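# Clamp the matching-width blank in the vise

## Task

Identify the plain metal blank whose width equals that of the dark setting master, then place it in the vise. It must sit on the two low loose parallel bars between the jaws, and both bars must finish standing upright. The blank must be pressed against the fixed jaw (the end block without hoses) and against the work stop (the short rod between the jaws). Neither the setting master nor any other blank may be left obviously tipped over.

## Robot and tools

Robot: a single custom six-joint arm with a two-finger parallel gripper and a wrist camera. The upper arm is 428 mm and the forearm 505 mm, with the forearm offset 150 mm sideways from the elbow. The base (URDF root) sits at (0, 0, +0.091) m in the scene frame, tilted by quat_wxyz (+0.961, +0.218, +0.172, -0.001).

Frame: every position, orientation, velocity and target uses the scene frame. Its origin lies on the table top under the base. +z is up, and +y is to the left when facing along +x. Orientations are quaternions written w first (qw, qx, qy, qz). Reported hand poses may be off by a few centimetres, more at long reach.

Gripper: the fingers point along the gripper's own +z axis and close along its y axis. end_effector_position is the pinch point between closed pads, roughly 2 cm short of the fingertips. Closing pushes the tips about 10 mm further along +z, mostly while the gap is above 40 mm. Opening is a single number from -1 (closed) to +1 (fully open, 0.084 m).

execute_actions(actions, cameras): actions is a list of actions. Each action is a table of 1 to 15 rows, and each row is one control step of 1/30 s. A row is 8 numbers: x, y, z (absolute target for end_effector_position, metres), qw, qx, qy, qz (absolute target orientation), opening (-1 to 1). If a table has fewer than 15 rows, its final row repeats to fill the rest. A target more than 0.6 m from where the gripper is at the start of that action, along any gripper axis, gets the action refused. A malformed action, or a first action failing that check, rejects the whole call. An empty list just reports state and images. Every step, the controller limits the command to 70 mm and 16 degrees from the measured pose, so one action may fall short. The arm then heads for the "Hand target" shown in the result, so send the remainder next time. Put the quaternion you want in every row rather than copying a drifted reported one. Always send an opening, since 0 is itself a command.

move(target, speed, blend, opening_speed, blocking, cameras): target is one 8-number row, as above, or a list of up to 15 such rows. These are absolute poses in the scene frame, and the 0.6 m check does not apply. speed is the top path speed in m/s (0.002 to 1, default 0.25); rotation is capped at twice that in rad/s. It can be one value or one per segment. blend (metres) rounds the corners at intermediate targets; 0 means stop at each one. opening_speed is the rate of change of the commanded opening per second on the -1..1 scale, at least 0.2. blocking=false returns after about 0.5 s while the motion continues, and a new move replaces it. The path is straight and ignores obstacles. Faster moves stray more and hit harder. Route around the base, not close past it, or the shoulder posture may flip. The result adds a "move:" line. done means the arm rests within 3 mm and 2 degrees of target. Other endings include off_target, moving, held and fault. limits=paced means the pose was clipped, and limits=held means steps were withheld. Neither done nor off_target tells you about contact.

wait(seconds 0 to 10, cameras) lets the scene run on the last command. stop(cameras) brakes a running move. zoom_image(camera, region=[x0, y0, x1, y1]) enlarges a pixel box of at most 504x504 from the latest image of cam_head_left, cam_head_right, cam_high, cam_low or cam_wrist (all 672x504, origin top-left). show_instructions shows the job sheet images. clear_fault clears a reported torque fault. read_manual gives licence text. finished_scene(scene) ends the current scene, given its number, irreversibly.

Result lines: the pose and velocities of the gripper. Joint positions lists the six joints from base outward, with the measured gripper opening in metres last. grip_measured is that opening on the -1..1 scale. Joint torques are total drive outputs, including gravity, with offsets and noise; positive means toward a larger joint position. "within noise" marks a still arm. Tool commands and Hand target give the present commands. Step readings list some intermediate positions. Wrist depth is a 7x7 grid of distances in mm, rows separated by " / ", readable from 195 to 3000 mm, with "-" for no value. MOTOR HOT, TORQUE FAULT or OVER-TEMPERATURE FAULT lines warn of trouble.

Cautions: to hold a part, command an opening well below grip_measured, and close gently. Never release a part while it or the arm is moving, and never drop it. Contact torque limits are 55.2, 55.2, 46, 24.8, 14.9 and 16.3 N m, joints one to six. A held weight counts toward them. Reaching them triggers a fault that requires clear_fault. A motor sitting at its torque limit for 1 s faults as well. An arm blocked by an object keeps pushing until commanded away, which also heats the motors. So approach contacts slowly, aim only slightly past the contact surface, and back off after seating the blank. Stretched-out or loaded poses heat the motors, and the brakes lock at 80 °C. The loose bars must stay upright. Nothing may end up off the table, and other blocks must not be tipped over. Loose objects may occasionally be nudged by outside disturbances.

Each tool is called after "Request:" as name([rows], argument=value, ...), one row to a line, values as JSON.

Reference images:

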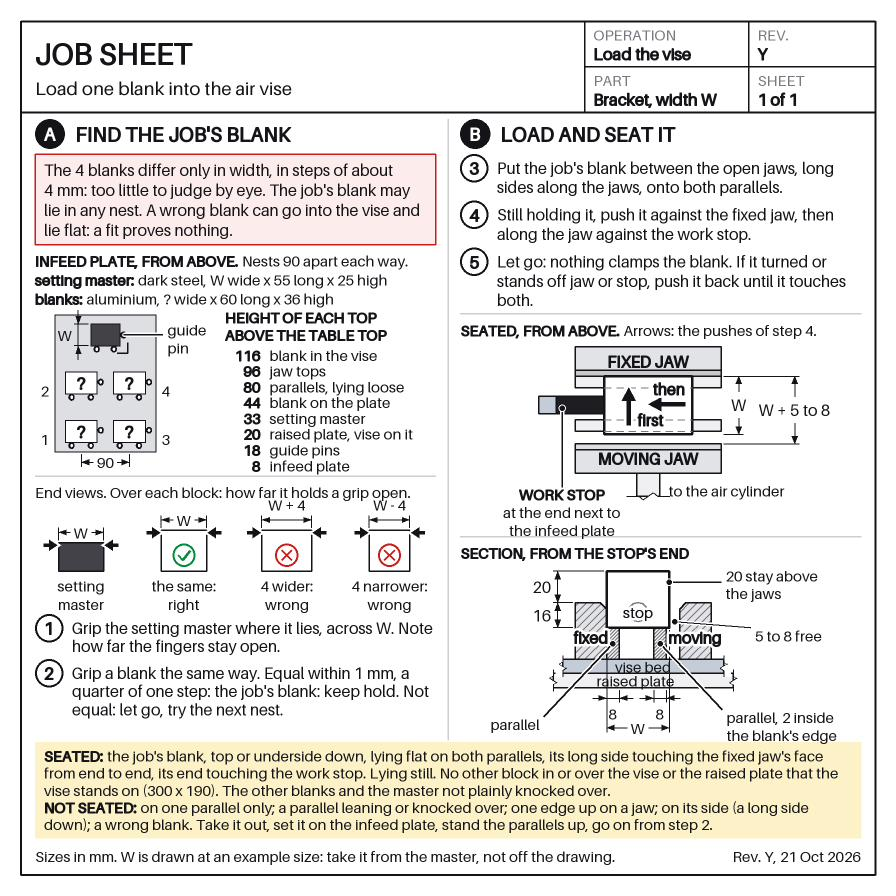

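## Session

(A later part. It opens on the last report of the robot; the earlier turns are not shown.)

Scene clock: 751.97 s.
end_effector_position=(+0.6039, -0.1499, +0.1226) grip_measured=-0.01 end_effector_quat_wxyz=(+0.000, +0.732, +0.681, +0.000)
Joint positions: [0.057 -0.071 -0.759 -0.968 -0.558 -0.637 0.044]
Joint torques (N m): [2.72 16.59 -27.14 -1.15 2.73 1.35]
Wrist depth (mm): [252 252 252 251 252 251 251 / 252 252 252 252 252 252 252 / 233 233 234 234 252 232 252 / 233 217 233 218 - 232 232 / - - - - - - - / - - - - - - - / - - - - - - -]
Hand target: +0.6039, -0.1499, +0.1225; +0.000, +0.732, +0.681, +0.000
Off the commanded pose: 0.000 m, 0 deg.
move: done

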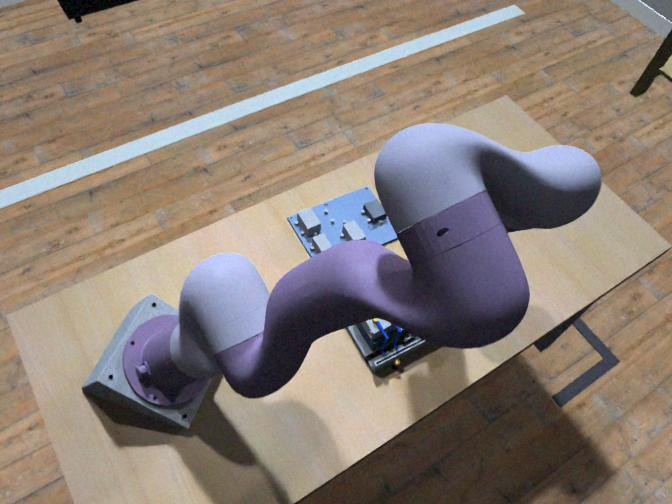

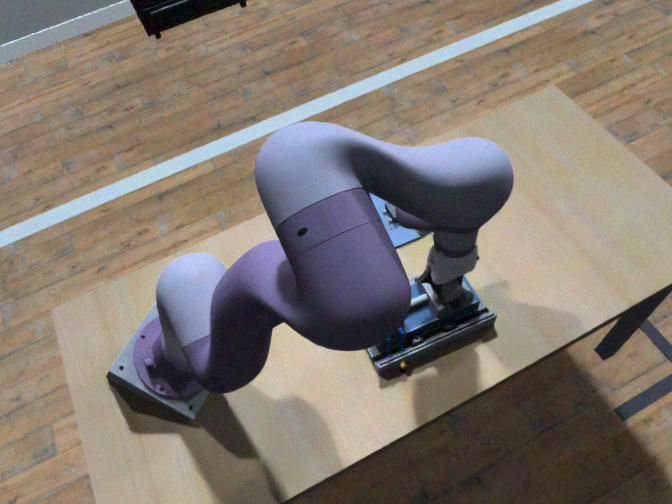

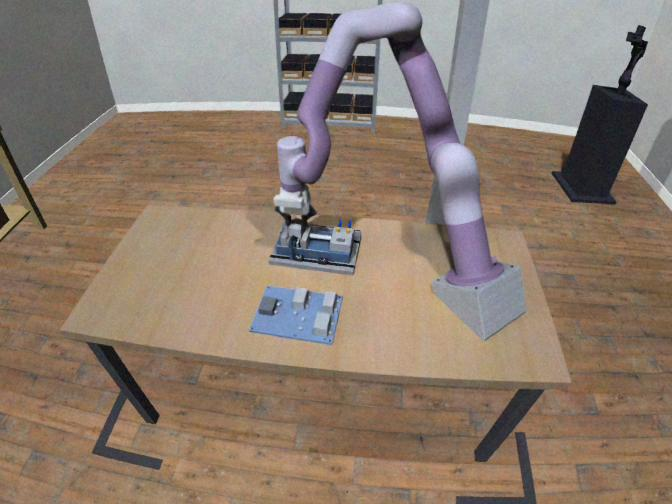

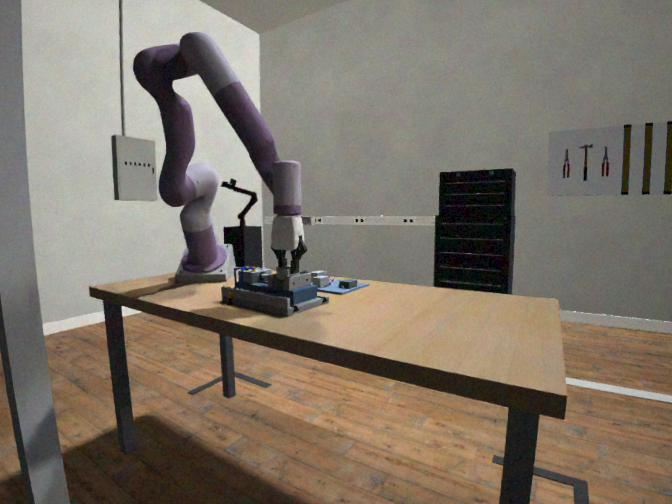

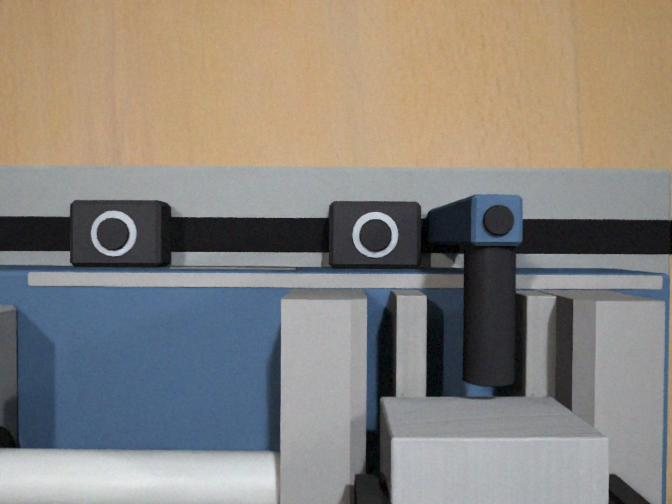

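Request:
move(target=[0.6039, -0.1499, 0.1195, 0.0, 0.73195, 0.68136, 0.0, -0.2], speed=0.02, cameras=[])

Request:
move(target=[0.6039, -0.1499, 0.1185, 0.0, 0.73195, 0.68136, 0.0, -0.2], speed=0.01, cameras=[])

Request:
move(target=[0.6039, -0.1499, 0.1175, 0.0, 0.73195, 0.68136, 0.0, -0.2], speed=0.01, cameras=[])

Request:
move(target=[0.6039, -0.1499, 0.1165, 0.0, 0.73195, 0.68136, 0.0, -0.2], speed=0.01, cameras=[])

Scene clock: 799.43 s.
end_effector_position=(+0.6039, -0.1499, +0.1196) grip_measured=-0.01 end_effector_quat_wxyz=(+0.000, +0.732, +0.681, +0.000)
Joint positions: [0.054 -0.077 -0.759 -0.975 -0.554 -0.631 0.044]
Joint torques (N m): [3.77 16.27 -27.55 -1.12 2.74 1.4]
Wrist depth (mm): [249 249 249 249 249 249 248 / 250 249 250 249 249 249 249 / 230 230 230 231 231 231 231 / 230 214 230 215 - 230 229 / - - - - - - - / - - - - - - - / - - - - - - -]
Hand target: +0.6039, -0.1499, +0.1195; +0.000, +0.732, +0.681, +0.000
Off the commanded pose: 0.000 m, 0 deg.
move: done
No camera images: "cameras" was empty.

Scene clock: 800.13 s.
end_effector_position=(+0.6039, -0.1499, +0.1185) grip_measured=-0.01 end_effector_quat_wxyz=(+0.000, +0.732, +0.681, +0.000)
Joint positions: [0.053 -0.079 -0.76 -0.978 -0.552 -0.628 0.044]
Joint torques (N m): [3.13 15.91 -26.94 -1.1 2.7 1.37]
Wrist depth (mm): [248 248 248 248 248 247 247 / 249 248 248 248 248 248 248 / 229 229 229 230 229 230 230 / 229 213 229 214 - 229 229 / - - - - - - - / - - - - - - - / - - - - - - -]
Hand target: +0.6039, -0.1499, +0.1185; +0.000, +0.732, +0.681, +0.000
Off the commanded pose: 0.000 m, 0 deg.
move: done
No camera images: "cameras" was empty.

Scene clock: 800.83 s.
end_effector_position=(+0.6039, -0.1499, +0.1176) grip_measured=-0.01 end_effector_quat_wxyz=(+0.000, +0.732, +0.681, +0.000)
Joint positions: [0.052 -0.081 -0.76 -0.981 -0.551 -0.626 0.044]
Joint torques (N m): [-0.11 8.71 -26.94 -1.59 4.77 1.4]
Wrist depth (mm): [247 247 247 247 247 247 247 / 248 248 247 247 247 247 247 / 228 228 228 229 229 229 229 / 228 212 228 213 - 228 228 / - - - - - - - / - - - - - - - / - - - - - - -]
Hand target: +0.6039, -0.1499, +0.1175; +0.000, +0.732, +0.681, +0.000
Off the commanded pose: 0.000 m, 0 deg.
move: done
No camera images: "cameras" was empty.

Scene clock: 801.53 s.
end_effector_position=(+0.6039, -0.1499, +0.1165) grip_measured=-0.01 end_effector_quat_wxyz=(+0.000, +0.732, +0.681, +0.000)
Joint positions: [0.051 -0.083 -0.76 -0.983 -0.549 -0.624 0.044]
Joint torques (N m): [0.21 8.78 -27.05 -1.68 4.85 1.34]
Wrist depth (mm): [246 246 246 246 246 245 245 / 246 246 246 246 246 246 246 / 227 227 227 227 227 227 227 / 227 211 227 212 - 227 226 / - - - - - - - / - - - - - - - / - - - - - - -]
Hand target: +0.6039, -0.1499, +0.1165; +0.000, +0.732, +0.681, +0.000
Off the commanded pose: 0.000 m, 0 deg.
move: done
No camera images: "cameras" was empty.

Request:
move([
  [0.6039, -0.1499, 0.1180, 0.0, 0.73195, 0.68136, 0.0, -0.2],
], speed=0.02, cameras=[])

Request:
move(target=[0.6059, -0.15004, 0.1180, 0.0, 0.73195, 0.68136, 0.0, -0.2], speed=0.02, cameras=[])

Request:
move(target=[0.6069, -0.15011, 0.1180, 0.0, 0.73195, 0.68136, 0.0, -0.2], speed=0.01, cameras=[])

Request:
move(target=[0.6079, -0.15018, 0.1180, 0.0, 0.73195, 0.68136, 0.0, -0.2], speed=0.01, cameras=[])

Request:
move(target=[0.6084, -0.15022, 0.1180, 0.0, 0.73195, 0.68136, 0.0, -0.2], speed=0.01, cameras=["cam_wrist"])

Scene clock: 823.70 s.
end_effector_position=(+0.6039, -0.1499, +0.1179) grip_measured=-0.01 end_effector_quat_wxyz=(+0.000, +0.732, +0.681, +0.000)
Joint positions: [0.052 -0.08 -0.76 -0.98 -0.551 -0.627 0.044]
Joint torques (N m): [14.48 43.05 -11.18 1.89 -2.54 -1.31]
Wrist depth (mm): [248 248 247 247 247 247 247 / 248 248 248 248 247 247 247 / 229 229 229 228 229 229 228 / 228 213 228 213 - 228 228 / - - - - - - - / - - - - - - - / - - - - - - -]
Hand target: +0.6039, -0.1499, +0.1180; +0.000, +0.732, +0.681, +0.000
Off the commanded pose: 0.000 m, 0 deg.
move: done
No camera images: "cameras" was empty.

Scene clock: 824.40 s.
end_effector_position=(+0.6058, -0.1500, +0.1180) grip_measured=-0.01 end_effector_quat_wxyz=(+0.000, +0.732, +0.681, +0.000)
Joint positions: [0.052 -0.083 -0.764 -0.977 -0.552 -0.63 0.044]
Joint torques (N m): [6.02 15.25 -28.23 1.94 -2.58 -1.42]
Wrist depth (mm): [247 248 247 248 247 247 247 / 248 248 248 248 247 247 247 / 228 228 229 229 229 229 229 / 228 214 228 212 - 228 228 / - - - - - - - / - - - - - - - / - - - - - - -]
Hand target: +0.6059, -0.1500, +0.1180; +0.000, +0.732, +0.681, +0.000
Off the commanded pose: 0.000 m, 0 deg.
move: done
No camera images: "cameras" was empty.

Scene clock: 825.10 s.
end_effector_position=(+0.6067, -0.1501, +0.1179) grip_measured=-0.01 end_effector_quat_wxyz=(+0.000, +0.732, +0.681, +0.000)
Joint positions: [0.052 -0.085 -0.767 -0.976 -0.553 -0.631 0.044]
Joint torques (N m): [2.08 19.88 -45.55 -0.72 1.33 -2.04]
Wrist depth (mm): [248 247 247 247 247 247 247 / 248 248 247 247 247 247 247 / 229 228 229 228 229 229 229 / 229 214 228 212 - 228 228 / - - - - - - - / - - - - - - - / - - - - - - -]
Hand target: +0.6069, -0.1501, +0.1180; +0.000, +0.732, +0.681, +0.000
Off the commanded pose: 0.000 m, 0 deg.
move: done
No camera images: "cameras" was empty.

Scene clock: 825.80 s.
end_effector_position=(+0.6075, -0.1501, +0.1179) grip_measured=+0.00 end_effector_quat_wxyz=(+0.000, +0.732, +0.681, +0.000) end_effector_velocity=(+0.000, +0.000, +0.000) end_effector_angular_velocity=(+0.000, +0.001, +0.000)
Joint positions: [0.052 -0.086 -0.769 -0.975 -0.554 -0.633 0.044]
Joint velocities: [0 -0.001 0 0.001 0 0 0.001]
Joint torques (N m): [0.38 23.26 -65.35 -2.94 7.59 -1.81]
Wrist depth (mm): [248 247 247 247 246 246 246 / 248 248 248 247 247 247 247 / 228 228 229 228 228 228 228 / 228 214 228 212 - 228 227 / - - - - - - - / - - - - - - - / - - - - - - -]
Hand target: +0.6079, -0.1502, +0.1180; +0.000, +0.732, +0.681, +0.000
Off the commanded pose: 0.000 m, 0 deg.
move: done
No camera images: "cameras" was empty.

Scene clock: 826.50 s.
end_effector_position=(+0.6080, -0.1501, +0.1178) grip_measured=+0.02 end_effector_quat_wxyz=(+0.000, +0.732, +0.681, +0.000) end_effector_velocity=(+0.001, +0.000, +0.000) end_effector_angular_velocity=(+0.001, -0.002, +0.000)
Joint positions: [0.052 -0.087 -0.77 -0.974 -0.554 -0.634 0.045]
Joint velocities: [0 0 -0.002 0 0.001 -0.001 0.001]
Joint torques (N m): [1.38 23.09 -65.33 -2.76 9.36 -1.67]
Wrist depth (mm): [248 247 247 247 246 246 246 / 248 248 248 247 247 247 246 / 229 228 228 228 229 228 228 / 229 216 228 212 - 227 227 / - - - - - - - / - - - - - - - / - - - - - - -]
Hand target: +0.6084, -0.1502, +0.1180; +0.000, +0.732, +0.681, +0.000
Off the commanded pose: 0.000 m, 0 deg.
move: done
Images, in order (width x height): cam_wrist 672x504.

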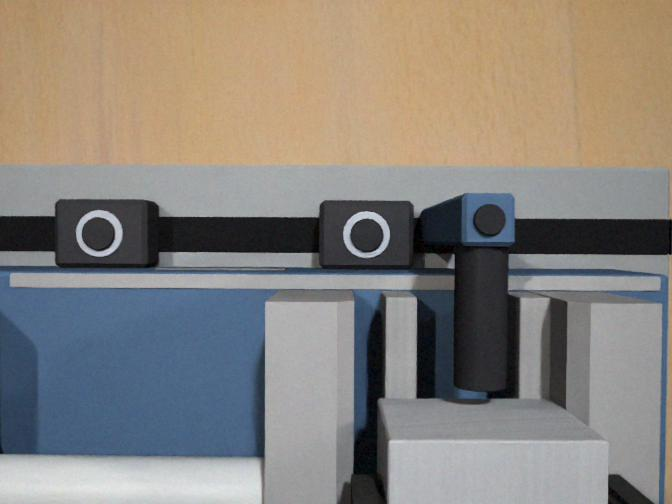

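Request:
move(target=[0.6069, -0.15011, 0.1180, 0.0, 0.73195, 0.68136, 0.0, -0.2], speed=0.01, cameras=[])

Request:
move(target=[0.6064, -0.15008, 0.1180, 0.0, 0.73195, 0.68136, 0.0, -0.2], speed=0.01, cameras=["cam_wrist"])

Scene clock: 840.03 s.
end_effector_position=(+0.6070, -0.1501, +0.1180) grip_measured=-0.01 end_effector_quat_wxyz=(+0.000, +0.732, +0.681, +0.000)
Joint positions: [0.052 -0.085 -0.767 -0.976 -0.553 -0.632 0.044]
Joint torques (N m): [10.54 49.22 -43.28 -5.44 9.41 0.99]
Wrist depth (mm): [247 247 247 247 247 247 246 / 248 248 248 247 247 247 247 / 229 228 228 228 229 228 228 / 228 214 228 212 - 227 227 / - - - - - - - / - - - - - - - / - - - - - - -]
Hand target: +0.6069, -0.1501, +0.1180; +0.000, +0.732, +0.681, +0.000
Off the commanded pose: 0.000 m, 0 deg.
move: done
No camera images: "cameras" was empty.

Scene clock: 840.73 s.
end_effector_position=(+0.6066, -0.1501, +0.1180) grip_measured=-0.01 end_effector_quat_wxyz=(+0.000, +0.732, +0.681, +0.000)
Joint positions: [0.052 -0.084 -0.766 -0.976 -0.552 -0.631 0.044]
Joint torques (N m): [13.27 47.03 -23.25 -2.25 4.79 1]
Wrist depth (mm): [248 247 247 247 247 247 246 / 248 248 248 247 248 247 247 / 229 228 228 229 228 229 229 / 229 214 229 212 - 228 228 / - - - - - - - / - - - - - - - / - - - - - - -]
Hand target: +0.6064, -0.1501, +0.1180; +0.000, +0.732, +0.681, +0.000
Off the commanded pose: 0.000 m, 0 deg.
move: done
Images, in order (width x height): cam_wrist 672x504.

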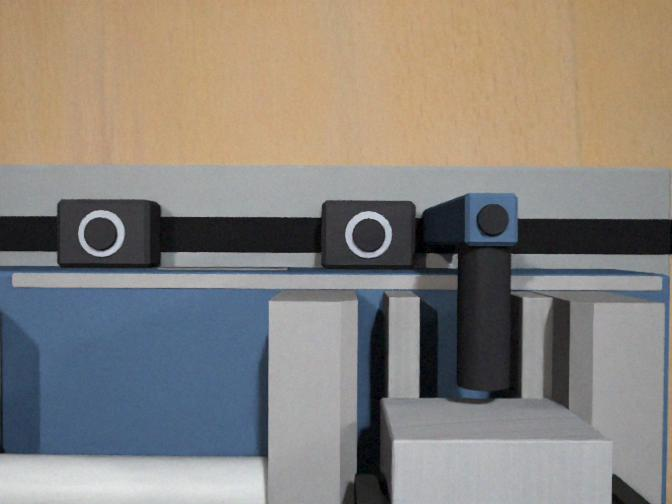

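Request:
move(target=[0.6068, -0.1461, 0.1180, 0.0, 0.73195, 0.68136, 0.0, -0.2], speed=0.02, cameras=[])

Request:
move(target=[0.60683, -0.1456, 0.1180, 0.0, 0.73195, 0.68136, 0.0, -0.2], speed=0.01, cameras=[])

Request:
move(target=[0.60687, -0.1451, 0.1180, 0.0, 0.73195, 0.68136, 0.0, -0.2], speed=0.01, cameras=[])

Request:
move(target=[0.60691, -0.1446, 0.1180, 0.0, 0.73195, 0.68136, 0.0, -0.2], speed=0.01, cameras=["cam_wrist"])

Scene clock: 864.20 s.
end_effector_position=(+0.6068, -0.1462, +0.1180) grip_measured=-0.01 end_effector_quat_wxyz=(+0.000, +0.732, +0.681, +0.000)
Joint positions: [0.06 -0.088 -0.767 -0.979 -0.555 -0.621 0.044]
Joint torques (N m): [18.06 18.04 -34.18 -1.57 0.69 1.06]
Wrist depth (mm): [247 247 247 247 247 247 247 / 248 248 247 248 247 248 247 / 248 248 248 248 248 228 247 / 228 214 228 213 - 228 228 / - - - - - - - / - - - - - - - / - - - - - - -]
Hand target: +0.6068, -0.1461, +0.1180; +0.000, +0.732, +0.681, +0.000
Off the commanded pose: 0.000 m, 0 deg.
move: done
No camera images: "cameras" was empty.

Scene clock: 864.90 s.
end_effector_position=(+0.6068, -0.1456, +0.1180) grip_measured=-0.01 end_effector_quat_wxyz=(+0.000, +0.732, +0.681, +0.000)
Joint positions: [0.061 -0.089 -0.767 -0.979 -0.555 -0.62 0.044]
Joint torques (N m): [17.38 18.96 -34.74 -1.87 1.19 0.95]
Wrist depth (mm): [247 247 247 247 247 247 247 / 248 248 248 247 247 247 247 / 248 248 248 247 247 228 247 / 229 214 228 212 - 228 228 / - - - - - - - / - - - - - - - / - - - - - - -]
Hand target: +0.6068, -0.1456, +0.1180; +0.000, +0.732, +0.681, +0.000
Off the commanded pose: 0.000 m, 0 deg.
move: done
No camera images: "cameras" was empty.

Scene clock: 865.60 s.
end_effector_position=(+0.6069, -0.1451, +0.1180) grip_measured=-0.01 end_effector_quat_wxyz=(+0.000, +0.732, +0.681, +0.000)
Joint positions: [0.062 -0.089 -0.767 -0.98 -0.555 -0.618 0.044]
Joint torques (N m): [17.34 17.96 -35.15 -1.91 1.29 0.98]
Wrist depth (mm): [247 247 247 247 247 247 247 / 248 248 248 247 247 247 247 / 248 248 248 248 248 228 247 / 229 214 229 212 - 228 228 / - - - - - - - / - - - - - - - / - - - - - - -]
Hand target: +0.6069, -0.1451, +0.1180; +0.000, +0.732, +0.681, +0.000
Off the commanded pose: 0.000 m, 0 deg.
move: done
No camera images: "cameras" was empty.

Scene clock: 866.30 s.
end_effector_position=(+0.6069, -0.1446, +0.1180) grip_measured=-0.01 end_effector_quat_wxyz=(+0.000, +0.732, +0.681, +0.000)
Joint positions: [0.063 -0.09 -0.767 -0.98 -0.556 -0.617 0.044]
Joint torques (N m): [17.39 18.83 -34.93 -1.91 1.36 0.93]
Wrist depth (mm): [247 247 247 247 247 247 247 / 248 248 248 247 247 247 247 / 248 248 248 248 247 228 248 / 229 214 228 212 - 228 228 / - - - - - - - / - - - - - - - / - - - - - - -]
Hand target: +0.6069, -0.1446, +0.1180; +0.000, +0.732, +0.681, +0.000
Off the commanded pose: 0.000 m, 0 deg.
move: done
Images, in order (width x height): cam_wrist 672x504.

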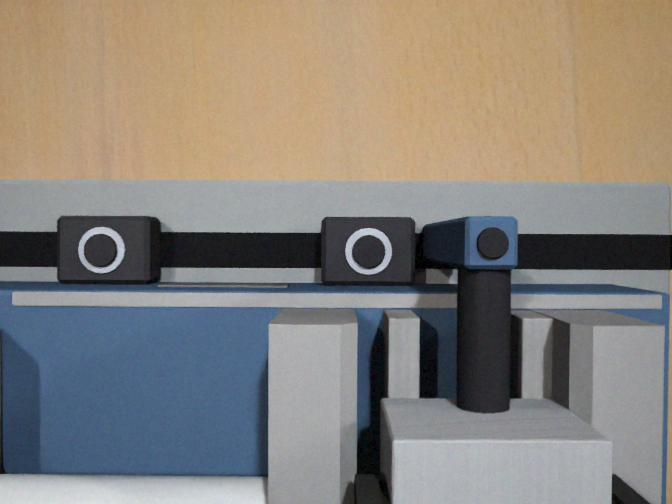

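Request:
zoom_image(camera="cam_wrist", region=[350, 364, 650, 504])

Scaled by 1.680 from the camera's 672x504 image, which has a finer 960x720 frame.

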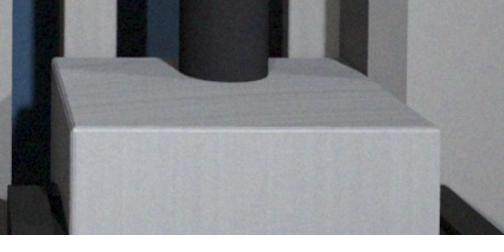

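Request:
move(target=[0.60695, -0.1441, 0.1180, 0.0, 0.73195, 0.68136, 0.0, -0.2], speed=0.01, cameras=[])

Request:
move(target=[0.60698, -0.1436, 0.1180, 0.0, 0.73195, 0.68136, 0.0, -0.2], speed=0.01, cameras=["cam_wrist"])

Scene clock: 885.57 s.
end_effector_position=(+0.6069, -0.1442, +0.1180) grip_measured=-0.01 end_effector_quat_wxyz=(+0.000, +0.732, +0.681, +0.000)
Joint positions: [0.064 -0.09 -0.767 -0.98 -0.556 -0.616 0.044]
Joint torques (N m): [22.79 15.13 -31.91 -0.85 5.32 1.16]
Wrist depth (mm): [248 247 247 247 247 247 246 / 248 248 248 247 247 247 247 / 248 248 248 248 247 228 247 / 229 214 228 212 - 228 228 / - - - - - - - / - - - - - - - / - - - - - - -]
Hand target: +0.6070, -0.1441, +0.1180; +0.000, +0.732, +0.681, +0.000
Off the commanded pose: 0.000 m, 0 deg.
move: done
No camera images: "cameras" was empty.

Scene clock: 886.27 s.
end_effector_position=(+0.6070, -0.1436, +0.1180) grip_measured=-0.01 end_effector_quat_wxyz=(+0.000, +0.732, +0.681, +0.000)
Joint positions: [0.065 -0.091 -0.767 -0.981 -0.556 -0.614 0.044]
Joint torques (N m): [23.48 11.91 -30.4 -0.68 6.81 1.28]
Wrist depth (mm): [248 248 247 247 247 247 246 / 248 247 248 247 247 247 247 / 248 248 248 248 247 228 247 / 229 214 228 212 - 228 228 / - - - - - - - / - - - - - - - / - - - - - - -]
Hand target: +0.6070, -0.1436, +0.1180; +0.000, +0.732, +0.681, +0.000
Off the commanded pose: 0.000 m, 0 deg.
move: done
Images, in order (width x height): cam_wrist 672x504.

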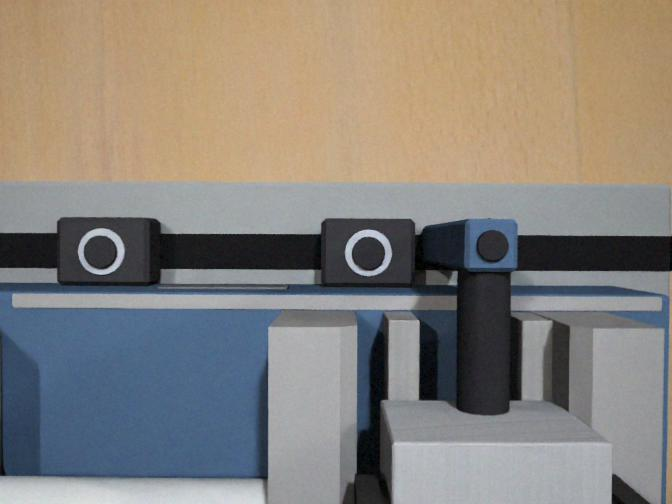

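Request:
move(target=[0.60698, -0.1436, 0.1163, 0.0, 0.73195, 0.68136, 0.0, -0.2], speed=0.01, cameras=["cam_wrist"])

Scene clock: 893.90 s.
end_effector_position=(+0.6069, -0.1436, +0.1164) grip_measured=-0.01 end_effector_quat_wxyz=(+0.000, +0.732, +0.681, +0.000)
Joint positions: [0.063 -0.094 -0.768 -0.985 -0.554 -0.611 0.044]
Joint torques (N m): [7.09 11.4 -33.25 -1.57 9.91 1.28]
Wrist depth (mm): [246 246 246 246 245 245 245 / 247 246 246 246 246 246 245 / 246 246 246 246 246 246 246 / 227 214 227 211 - 226 226 / - - - - - - 227 / - - - - - - - / - - - - - - -]
Hand target: +0.6070, -0.1436, +0.1163; +0.000, +0.732, +0.681, +0.000
Off the commanded pose: 0.000 m, 0 deg.
move: done
Images, in order (width x height): cam_wrist 672x504.

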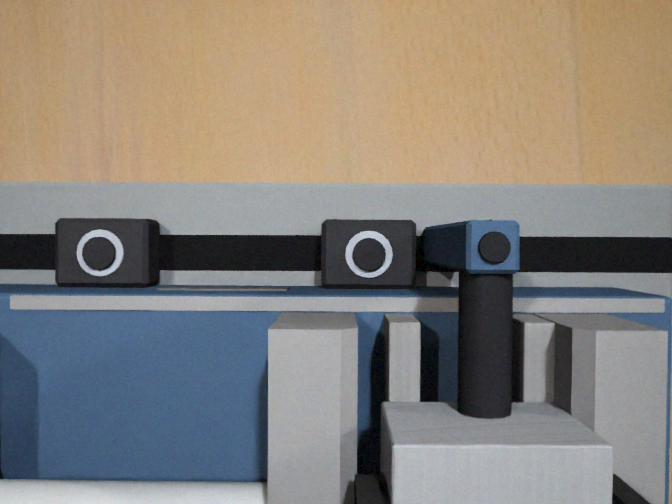

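Request:
move([
  [0.60698, -0.1436, 0.1163, 0.0, 0.73195, 0.68136, 0.0, 0.4],
  [0.6069, -0.1436, 0.16, 0.0, 0.73195, 0.68136, 0.0, 0.4],
  [0.6354, -0.2133, 0.25, 0.0, 0.73195, 0.68136, 0.0, 0.4],
], speed=[0.05, 0.1, 0.2], opening_speed=1.0, cameras=["cam_wrist", "cam_high"])

Scene clock: 909.40 s.
end_effector_position=(+0.6354, -0.2133, +0.2500) grip_measured=+0.39 end_effector_quat_wxyz=(+0.000, +0.732, +0.681, +0.000)
Joint positions: [0.055 0.131 -0.866 -0.675 -0.772 -1.007 0.061]
Joint torques (N m): [1.37 38 -33.1 1.91 -2.56 -1.36]
Wrist depth (mm): [379 378 379 379 378 378 378 / 359 360 360 358 358 379 378 / 306 320 286 264 319 379 379 / 295 298 286 265 320 380 380 / 308 321 287 265 320 381 381 / 347 348 362 362 361 381 382 / 382 382 383 383 383 382 382]
Hand target: +0.6354, -0.2133, +0.2500; +0.000, +0.732, +0.681, +0.000
Off the commanded pose: 0.000 m, 0 deg.
move: done
Images, in order (width x height): cam_high 672x504, cam_wrist 672x504.

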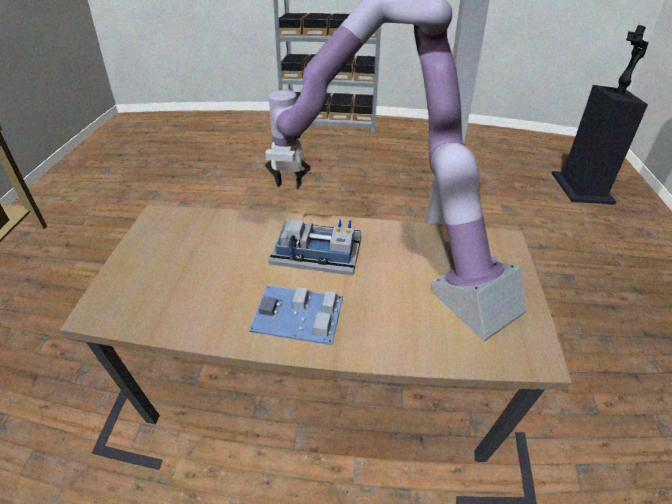

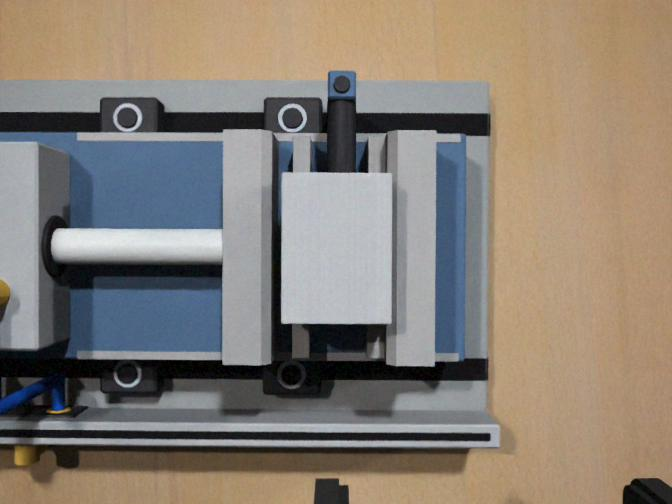

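Request:
zoom_image(camera="cam_wrist", region=[260, 60, 460, 380])

Request:
zoom_image(camera="cam_wrist", region=[340, 290, 450, 380])

Request:
zoom_image(camera="cam_wrist", region=[270, 120, 450, 230])

Scaled by 1.575 from the camera's 672x504 image, which has a finer 960x720 frame.

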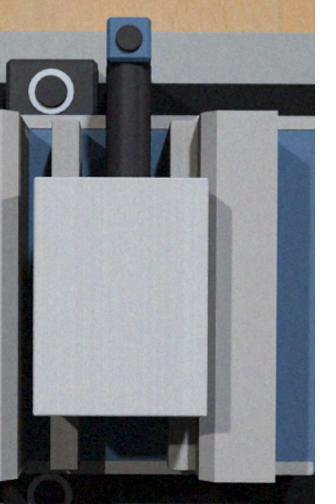

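Scaled by 4.582 from the camera's 672x504 image, which has a finer 960x720 frame.

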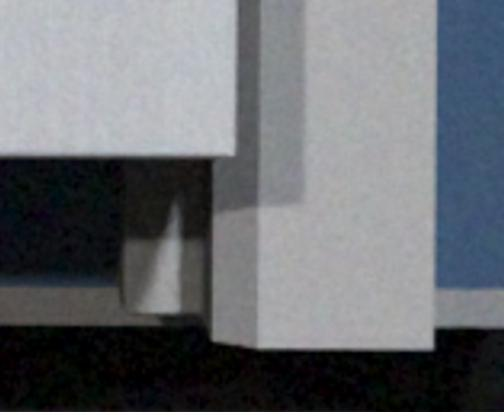

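Scaled by 2.800 from the camera's 672x504 image, which has a finer 960x720 frame.

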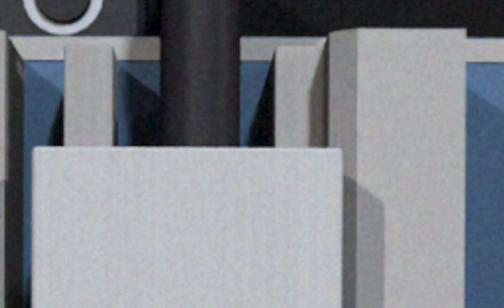

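Request:
move(target=[0.630, -0.09, 0.22, 0.0, 0.73195, 0.68136, 0.0, 0.4], speed=0.2, cameras=["cam_wrist"])

Scene clock: 987.93 s.
end_effector_position=(+0.6301, -0.0900, +0.2200) grip_measured=+0.39 end_effector_quat_wxyz=(+0.000, +0.732, +0.681, +0.000)
Joint positions: [0.26 -0.012 -0.842 -0.793 -0.756 -0.67 0.061]
Joint torques (N m): [14.51 12.06 -30.58 -0.97 -2.27 1.39]
Wrist depth (mm): [321 341 341 341 341 348 349 / 343 342 342 341 341 349 349 / 350 349 350 349 350 349 349 / 352 351 351 351 351 351 350 / 332 332 331 331 332 351 351 / 293 295 296 296 297 351 351 / 265 292 256 259 256 351 351]
Hand target: +0.6300, -0.0900, +0.2200; +0.000, +0.732, +0.681, +0.000
Off the commanded pose: 0.000 m, 0 deg.
move: done
Images, in order (width x height): cam_wrist 672x504.

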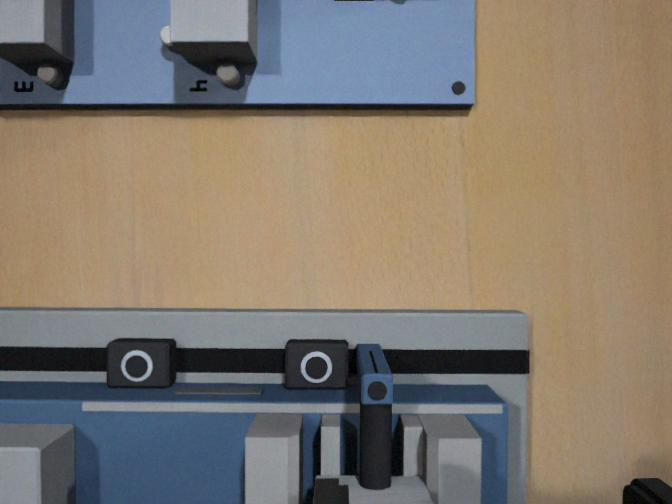

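Request:
move(target=[0.59, -0.10, 0.2, 0.0, 0.73195, 0.68136, 0.0, 0.4], speed=0.2, cameras=["cam_wrist"])

Request:
zoom_image(camera="cam_wrist", region=[330, 360, 620, 504])

Scene clock: 996.23 s.
end_effector_position=(+0.5901, -0.1000, +0.2000) grip_measured=+0.39 end_effector_quat_wxyz=(+0.000, +0.732, +0.681, +0.000)
Joint positions: [0.234 0.041 -0.735 -0.842 -0.705 -0.629 0.061]
Joint torques (N m): [3.16 36.07 -13.01 -0.92 2.67 1.4]
Wrist depth (mm): [329 321 321 321 320 321 329 / 330 330 330 330 329 330 329 / 331 330 330 330 330 329 330 / 331 331 331 331 330 330 330 / 311 312 311 311 311 311 331 / 272 272 272 272 271 264 331 / 236 259 272 235 239 236 331]
Hand target: +0.5900, -0.1000, +0.2000; +0.000, +0.732, +0.681, +0.000
Off the commanded pose: 0.000 m, 0 deg.
move: done
Images, in order (width x height): cam_wrist 672x504.

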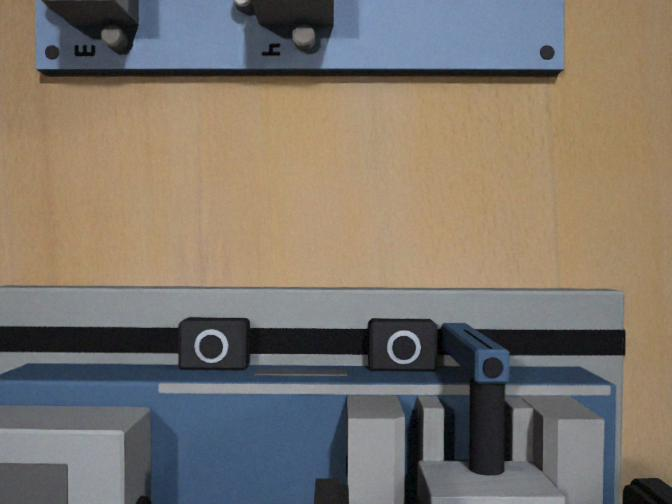

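Scaled by 1.738 from the camera's 672x504 image, which has a finer 960x720 frame.

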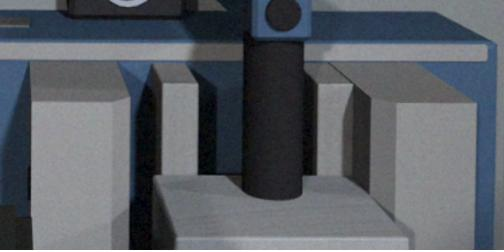

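Request:
move([
  [0.6069, -0.1436, 0.17, 0.0, 0.73195, 0.68136, 0.0, 0.4],
  [0.6069, -0.1436, 0.1188, 0.0, 0.73195, 0.68136, 0.0, 0.4],
  [0.6069, -0.1436, 0.1188, 0.0, 0.73195, 0.68136, 0.0, -0.2],
], speed=[0.2, 0.1, 0.1], opening_speed=1.0, cameras=["cam_wrist"])

Scene clock: 1062.37 s.
end_effector_position=(+0.6069, -0.1436, +0.1188) grip_measured=-0.01 end_effector_quat_wxyz=(+0.000, +0.732, +0.681, +0.000)
Joint positions: [0.065 -0.089 -0.767 -0.979 -0.557 -0.616 0.044]
Joint torques (N m): [3.98 18.63 -22.14 -1.05 2.46 0.73]
Wrist depth (mm): [248 248 248 248 248 248 247 / 248 249 248 248 248 248 248 / 249 249 248 248 248 229 248 / 229 215 229 213 - 229 229 / - - - - - - 229 / - - - - - - - / - - - - - - -]
Hand target: +0.6069, -0.1436, +0.1188; +0.000, +0.732, +0.681, +0.000
Off the commanded pose: 0.000 m, 0 deg.
move: done
Images, in order (width x height): cam_wrist 672x504.

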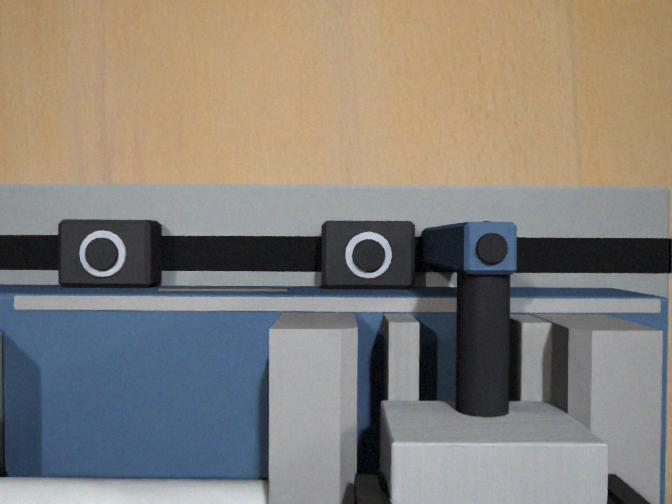

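Request:
move([
  [0.6069, -0.1436, 0.17, 0.0, 0.73195, 0.68136, 0.0, -0.2],
  [0.5617, 0.1966, 0.12, 0.0, 0.73195, 0.68136, 0.0, -0.2],
  [0.5617, 0.1966, 0.0466, 0.0, 0.73195, 0.68136, 0.0, -0.2],
], speed=[0.1, 0.3, 0.08], blend=[0.02, 0.02, 0], cameras=["cam_wrist"])

Scene clock: 1075.90 s.
end_effector_position=(+0.5617, +0.1966, +0.0467) grip_measured=-0.01 end_effector_quat_wxyz=(+0.000, +0.732, +0.681, +0.000)
Joint positions: [0.569 -0.658 -0.985 -1.175 -0.612 0.148 0.044]
Joint torques (N m): [9.58 16.93 -25.98 -1.44 3.24 1.31]
Wrist depth (mm): [- - - - - - - / - - - - - - - / - - - - - - - / - - - - - - - / - - - - - - - / - - - - - - - / - - - - - - -]
Hand target: +0.5617, +0.1966, +0.0466; +0.000, +0.732, +0.681, +0.000
Off the commanded pose: 0.000 m, 0 deg.
move: done
Images, in order (width x height): cam_wrist 672x504.

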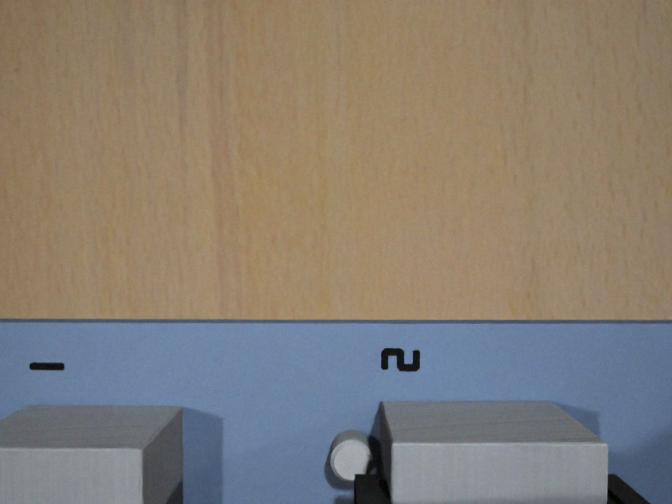

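Request:
move([
  [0.5617, 0.1966, 0.0466, 0.0, 0.73195, 0.68136, 0.0, 1.0],
  [0.5617, 0.1966, 0.12, 0.0, 0.73195, 0.68136, 0.0, 1.0],
  [0.56, -0.045, 0.60, 0.0, 0.7071, 0.7071, 0.0, 1.0],
], speed=[0.1, 0.2, 0.4], blend=[0, 0.03, 0], opening_speed=2.0, cameras=["cam_wrist"])

Scene clock: 1088.97 s.
end_effector_position=(+0.5600, -0.0451, +0.6000) grip_measured=+1.00 end_effector_quat_wxyz=(+0.000, +0.707, +0.707, +0.000)
Joint positions: [0.857 0.245 -1.155 -0.552 -1.525 -0.655 0.084]
Joint torques (N m): [11.06 -6.37 -35.22 1.93 -2.54 -1.36]
Wrist depth (mm): [728 726 727 716 728 723 725 / 729 729 729 718 718 728 727 / 730 732 729 721 720 728 732 / 729 729 730 732 731 731 729 / 731 733 710 711 711 734 731 / 734 731 638 672 654 735 732 / 739 736 686 684 708 731 732]
Hand target: +0.5600, -0.0450, +0.6000; +0.000, +0.707, +0.707, +0.000
Off the commanded pose: 0.000 m, 0 deg.
move: done; limits=paced
Images, in order (width x height): cam_wrist 672x504.

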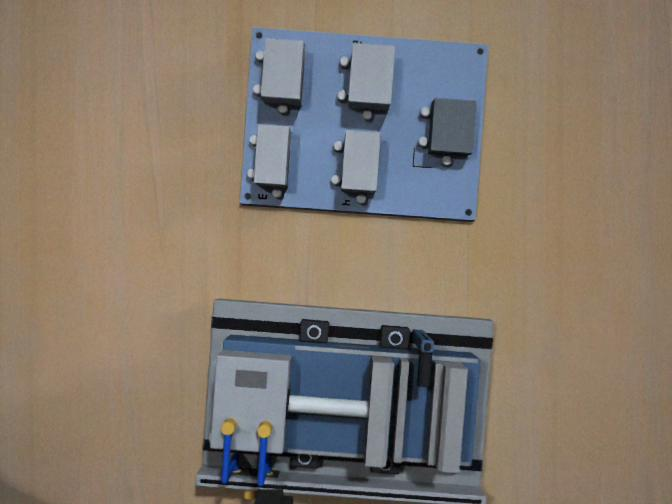

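Request:
zoom_image(camera="cam_wrist", region=[240, 20, 492, 222])

Request:
zoom_image(camera="cam_wrist", region=[350, 310, 500, 490])

Scaled by 2.000 from the camera's 672x504 image, which has a finer 960x720 frame.

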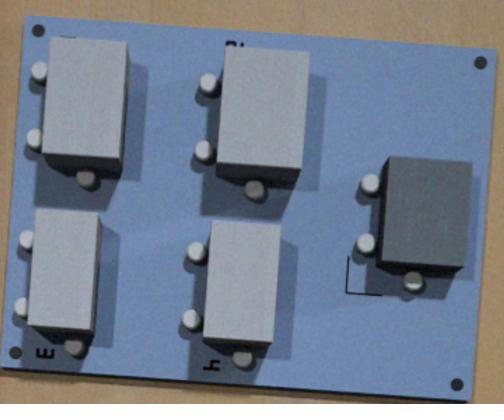

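Scaled by 2.800 from the camera's 672x504 image, which has a finer 960x720 frame.

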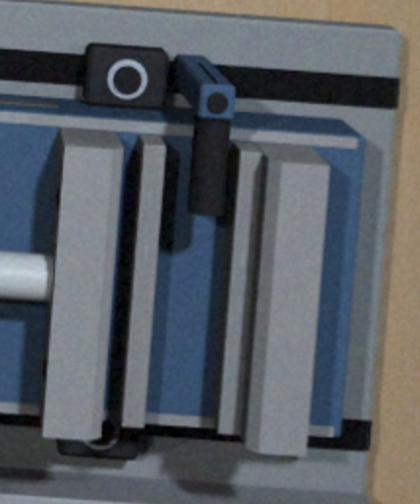

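Request:
move([
  [0.563, 0.1965, 0.12, 0.0, 0.73195, 0.68136, 0.0, 1.0],
  [0.563, 0.1965, 0.0472, 0.0, 0.73195, 0.68136, 0.0, 1.0],
  [0.563, 0.1965, 0.0472, 0.0, 0.73195, 0.68136, 0.0, -0.2],
], speed=[0.5, 0.2, 0.1], blend=[0.02, 0, 0], opening_speed=2.0, cameras=[])

Scene clock: 1148.90 s.
end_effector_position=(+0.5630, +0.1965, +0.0472) grip_measured=-0.01 end_effector_quat_wxyz=(+0.000, +0.732, +0.681, +0.000)
Joint positions: [0.569 -0.658 -0.988 -1.172 -0.613 0.143 0.044]
Joint torques (N m): [11.29 22.18 -22.17 -0.61 0.8 1.24]
Wrist depth (mm): [- - - - - - - / - - - - - - - / - - - - - - - / - - - - - - - / - - - - - - - / - - - - - - - / - - - - - - -]
Hand target: +0.5630, +0.1965, +0.0472; +0.000, +0.732, +0.681, +0.000
Off the commanded pose: 0.000 m, 0 deg.
move: done; limits=paced
No camera images: "cameras" was empty.

Request:
move([
  [0.563, 0.1965, 0.12, 0.0, 0.73195, 0.68136, 0.0, -0.2],
  [0.605, -0.17, 0.28, 0.0, 0.73195, 0.68136, 0.0, -0.2],
], speed=[0.25, 0.4], blend=[0.03, 0], cameras=["cam_wrist"])

Request:
zoom_image(camera="cam_wrist", region=[290, 210, 490, 310])

Request:
zoom_image(camera="cam_wrist", region=[290, 310, 490, 450])

Scene clock: 1167.43 s.
end_effector_position=(+0.6050, -0.1700, +0.2800) grip_measured=-0.01 end_effector_quat_wxyz=(+0.000, +0.732, +0.681, +0.000)
Joint positions: [0.177 0.203 -0.799 -0.683 -0.84 -0.9 0.044]
Joint torques (N m): [0.37 34.92 -34.71 2.1 -2.62 -1.4]
Wrist depth (mm): [409 409 409 408 409 409 407 / 409 409 408 410 409 408 409 / 390 390 391 390 389 409 408 / 315 351 351 315 331 410 409 / 315 326 350 317 351 410 412 / 316 352 351 317 352 412 411 / 363 377 - - - - 412]
Hand target: +0.6050, -0.1700, +0.2800; +0.000, +0.732, +0.681, +0.000
Off the commanded pose: 0.000 m, 0 deg.
move: done; limits=paced
Images, in order (width x height): cam_wrist 672x504.

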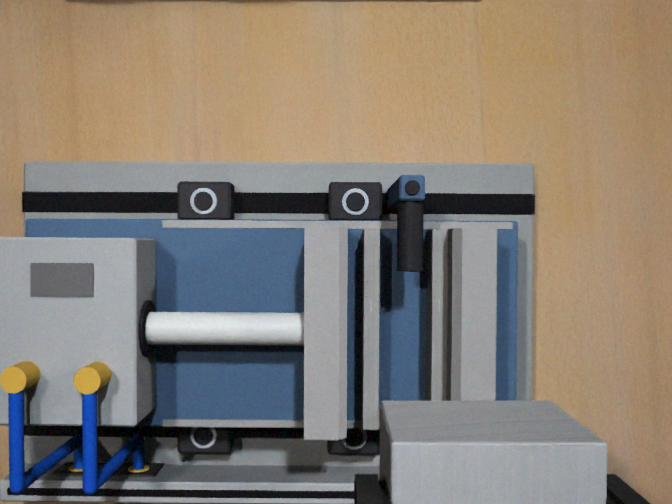

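Scaled by 2.520 from the camera's 672x504 image, which has a finer 960x720 frame.

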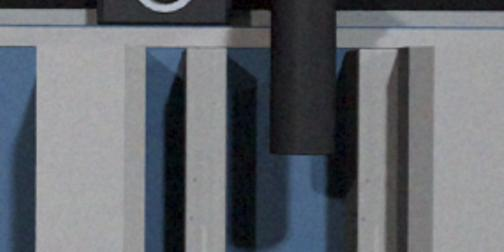

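Scaled by 2.520 from the camera's 672x504 image, which has a finer 960x720 frame.

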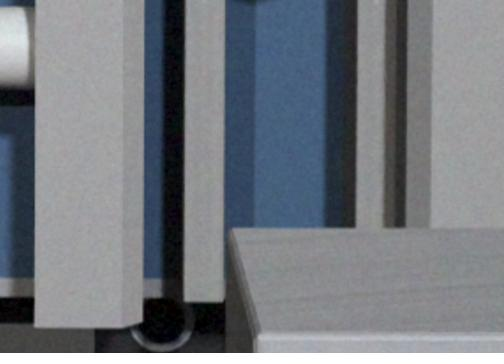

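Request:
move([
  [0.60358, -0.14795, 0.165, 0.0, 0.73372, 0.67943, 0.0, -0.2],
  [0.60358, -0.14795, 0.1207, 0.0, 0.73372, 0.67943, 0.0, -0.2],
  [0.60557, -0.14809, 0.1207, 0.0, 0.73372, 0.67943, 0.0, -0.2],
], speed=[0.3, 0.08, 0.03], cameras=[])

Request:
move(target=[0.60647, -0.14815, 0.1207, 0.0, 0.73372, 0.67943, 0.0, -0.2], speed=0.02, cameras=[])

Scene clock: 1221.87 s.
end_effector_position=(+0.6055, -0.1481, +0.1208) grip_measured=-0.01 end_effector_quat_wxyz=(+0.000, +0.734, +0.679, +0.000)
Joint positions: [0.059 -0.079 -0.763 -0.972 -0.557 -0.625 0.044]
Joint torques (N m): [3.15 16.84 -28.26 -1.54 2.8 1.35]
Wrist depth (mm): [250 250 250 250 250 250 250 / 251 250 251 250 250 250 250 / 251 231 251 251 250 231 250 / 231 217 231 216 - 231 231 / - - - - - - - / - - - - - - - / - - - - - - -]
Hand target: +0.6056, -0.1481, +0.1207; +0.000, +0.734, +0.679, +0.000
Off the commanded pose: 0.000 m, 0 deg.
move: done
No camera images: "cameras" was empty.

Scene clock: 1222.57 s.
end_effector_position=(+0.6064, -0.1481, +0.1207) grip_measured=-0.01 end_effector_quat_wxyz=(+0.000, +0.734, +0.679, +0.000)
Joint positions: [0.058 -0.081 -0.765 -0.971 -0.557 -0.626 0.044]
Joint torques (N m): [3.43 16.83 -32.23 1.42 -1.49 -1.25]
Wrist depth (mm): [250 250 250 250 250 249 249 / 251 251 250 250 250 250 250 / 251 231 251 250 250 231 250 / 231 216 231 216 - 231 231 / - - - - - - - / - - - - - - - / - - - - - - 232]
Hand target: +0.6065, -0.1481, +0.1207; +0.000, +0.734, +0.679, +0.000
Off the commanded pose: 0.000 m, 0 deg.
move: done
No camera images: "cameras" was empty.

Request:
move([
  [0.6071, -0.14197, 0.1207, 0.0, 0.73372, 0.67943, 0.0, -0.2],
  [0.6071, -0.14197, 0.1172, 0.0, 0.73372, 0.67943, 0.0, -0.2],
  [0.6071, -0.14197, 0.1172, 0.0, 0.73372, 0.67943, 0.0, 0.4],
  [0.6069, -0.1436, 0.16, 0.0, 0.73372, 0.67943, 0.0, 0.4],
  [0.6354, -0.2133, 0.25, 0.0, 0.73372, 0.67943, 0.0, 0.4],
], speed=[0.03, 0.02, 0.05, 0.1, 0.25], blend=[0, 0, 0, 0.01, 0], opening_speed=1.0, cameras=["cam_wrist"])

Request:
zoom_image(camera="cam_wrist", region=[260, 120, 460, 240])

Request:
zoom_image(camera="cam_wrist", region=[260, 250, 460, 380])

Scene clock: 1239.97 s.
end_effector_position=(+0.6354, -0.2133, +0.2500) grip_measured=+0.39 end_effector_quat_wxyz=(+0.000, +0.734, +0.679, +0.000)
Joint positions: [0.055 0.131 -0.866 -0.675 -0.772 -1.001 0.061]
Joint torques (N m): [0.97 37.81 -33.51 2.14 -2.62 -1.31]
Wrist depth (mm): [379 379 378 379 379 378 378 / 359 360 359 358 359 378 380 / 308 320 287 264 319 379 379 / 295 300 287 264 319 380 380 / 308 321 287 265 321 381 380 / 342 349 362 361 361 381 382 / 384 383 383 382 382 382 382]
Hand target: +0.6354, -0.2133, +0.2500; +0.000, +0.734, +0.679, +0.000
Off the commanded pose: 0.000 m, 0 deg.
move: done
Images, in order (width x height): cam_wrist 672x504.

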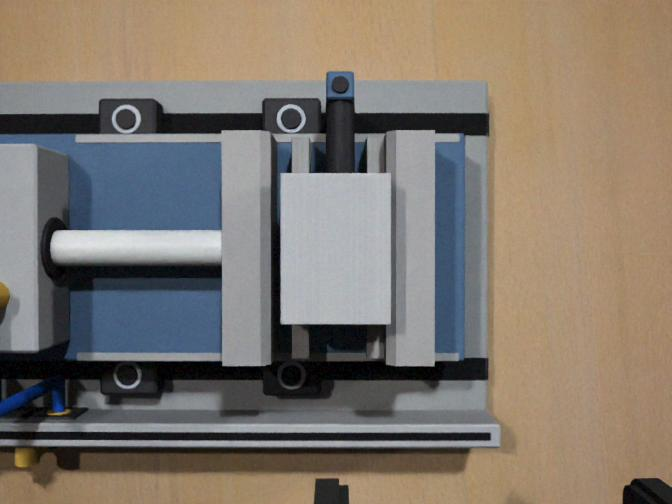

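Scaled by 2.520 from the camera's 672x504 image, which has a finer 960x720 frame.

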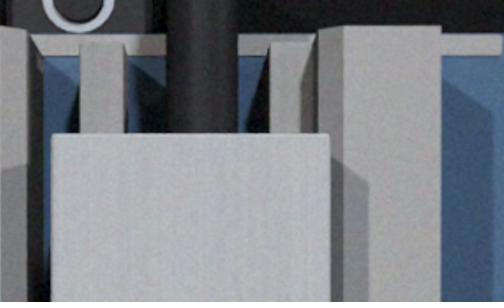

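Scaled by 2.520 from the camera's 672x504 image, which has a finer 960x720 frame.

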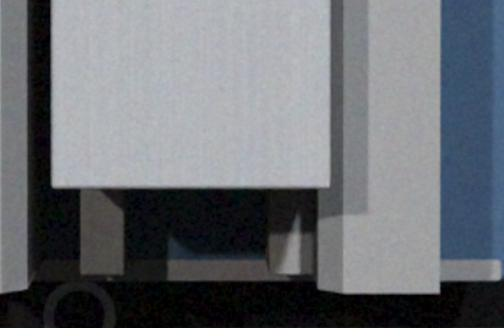

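Request:
finished_scene(scene=1)

The scene is finished: the task was done.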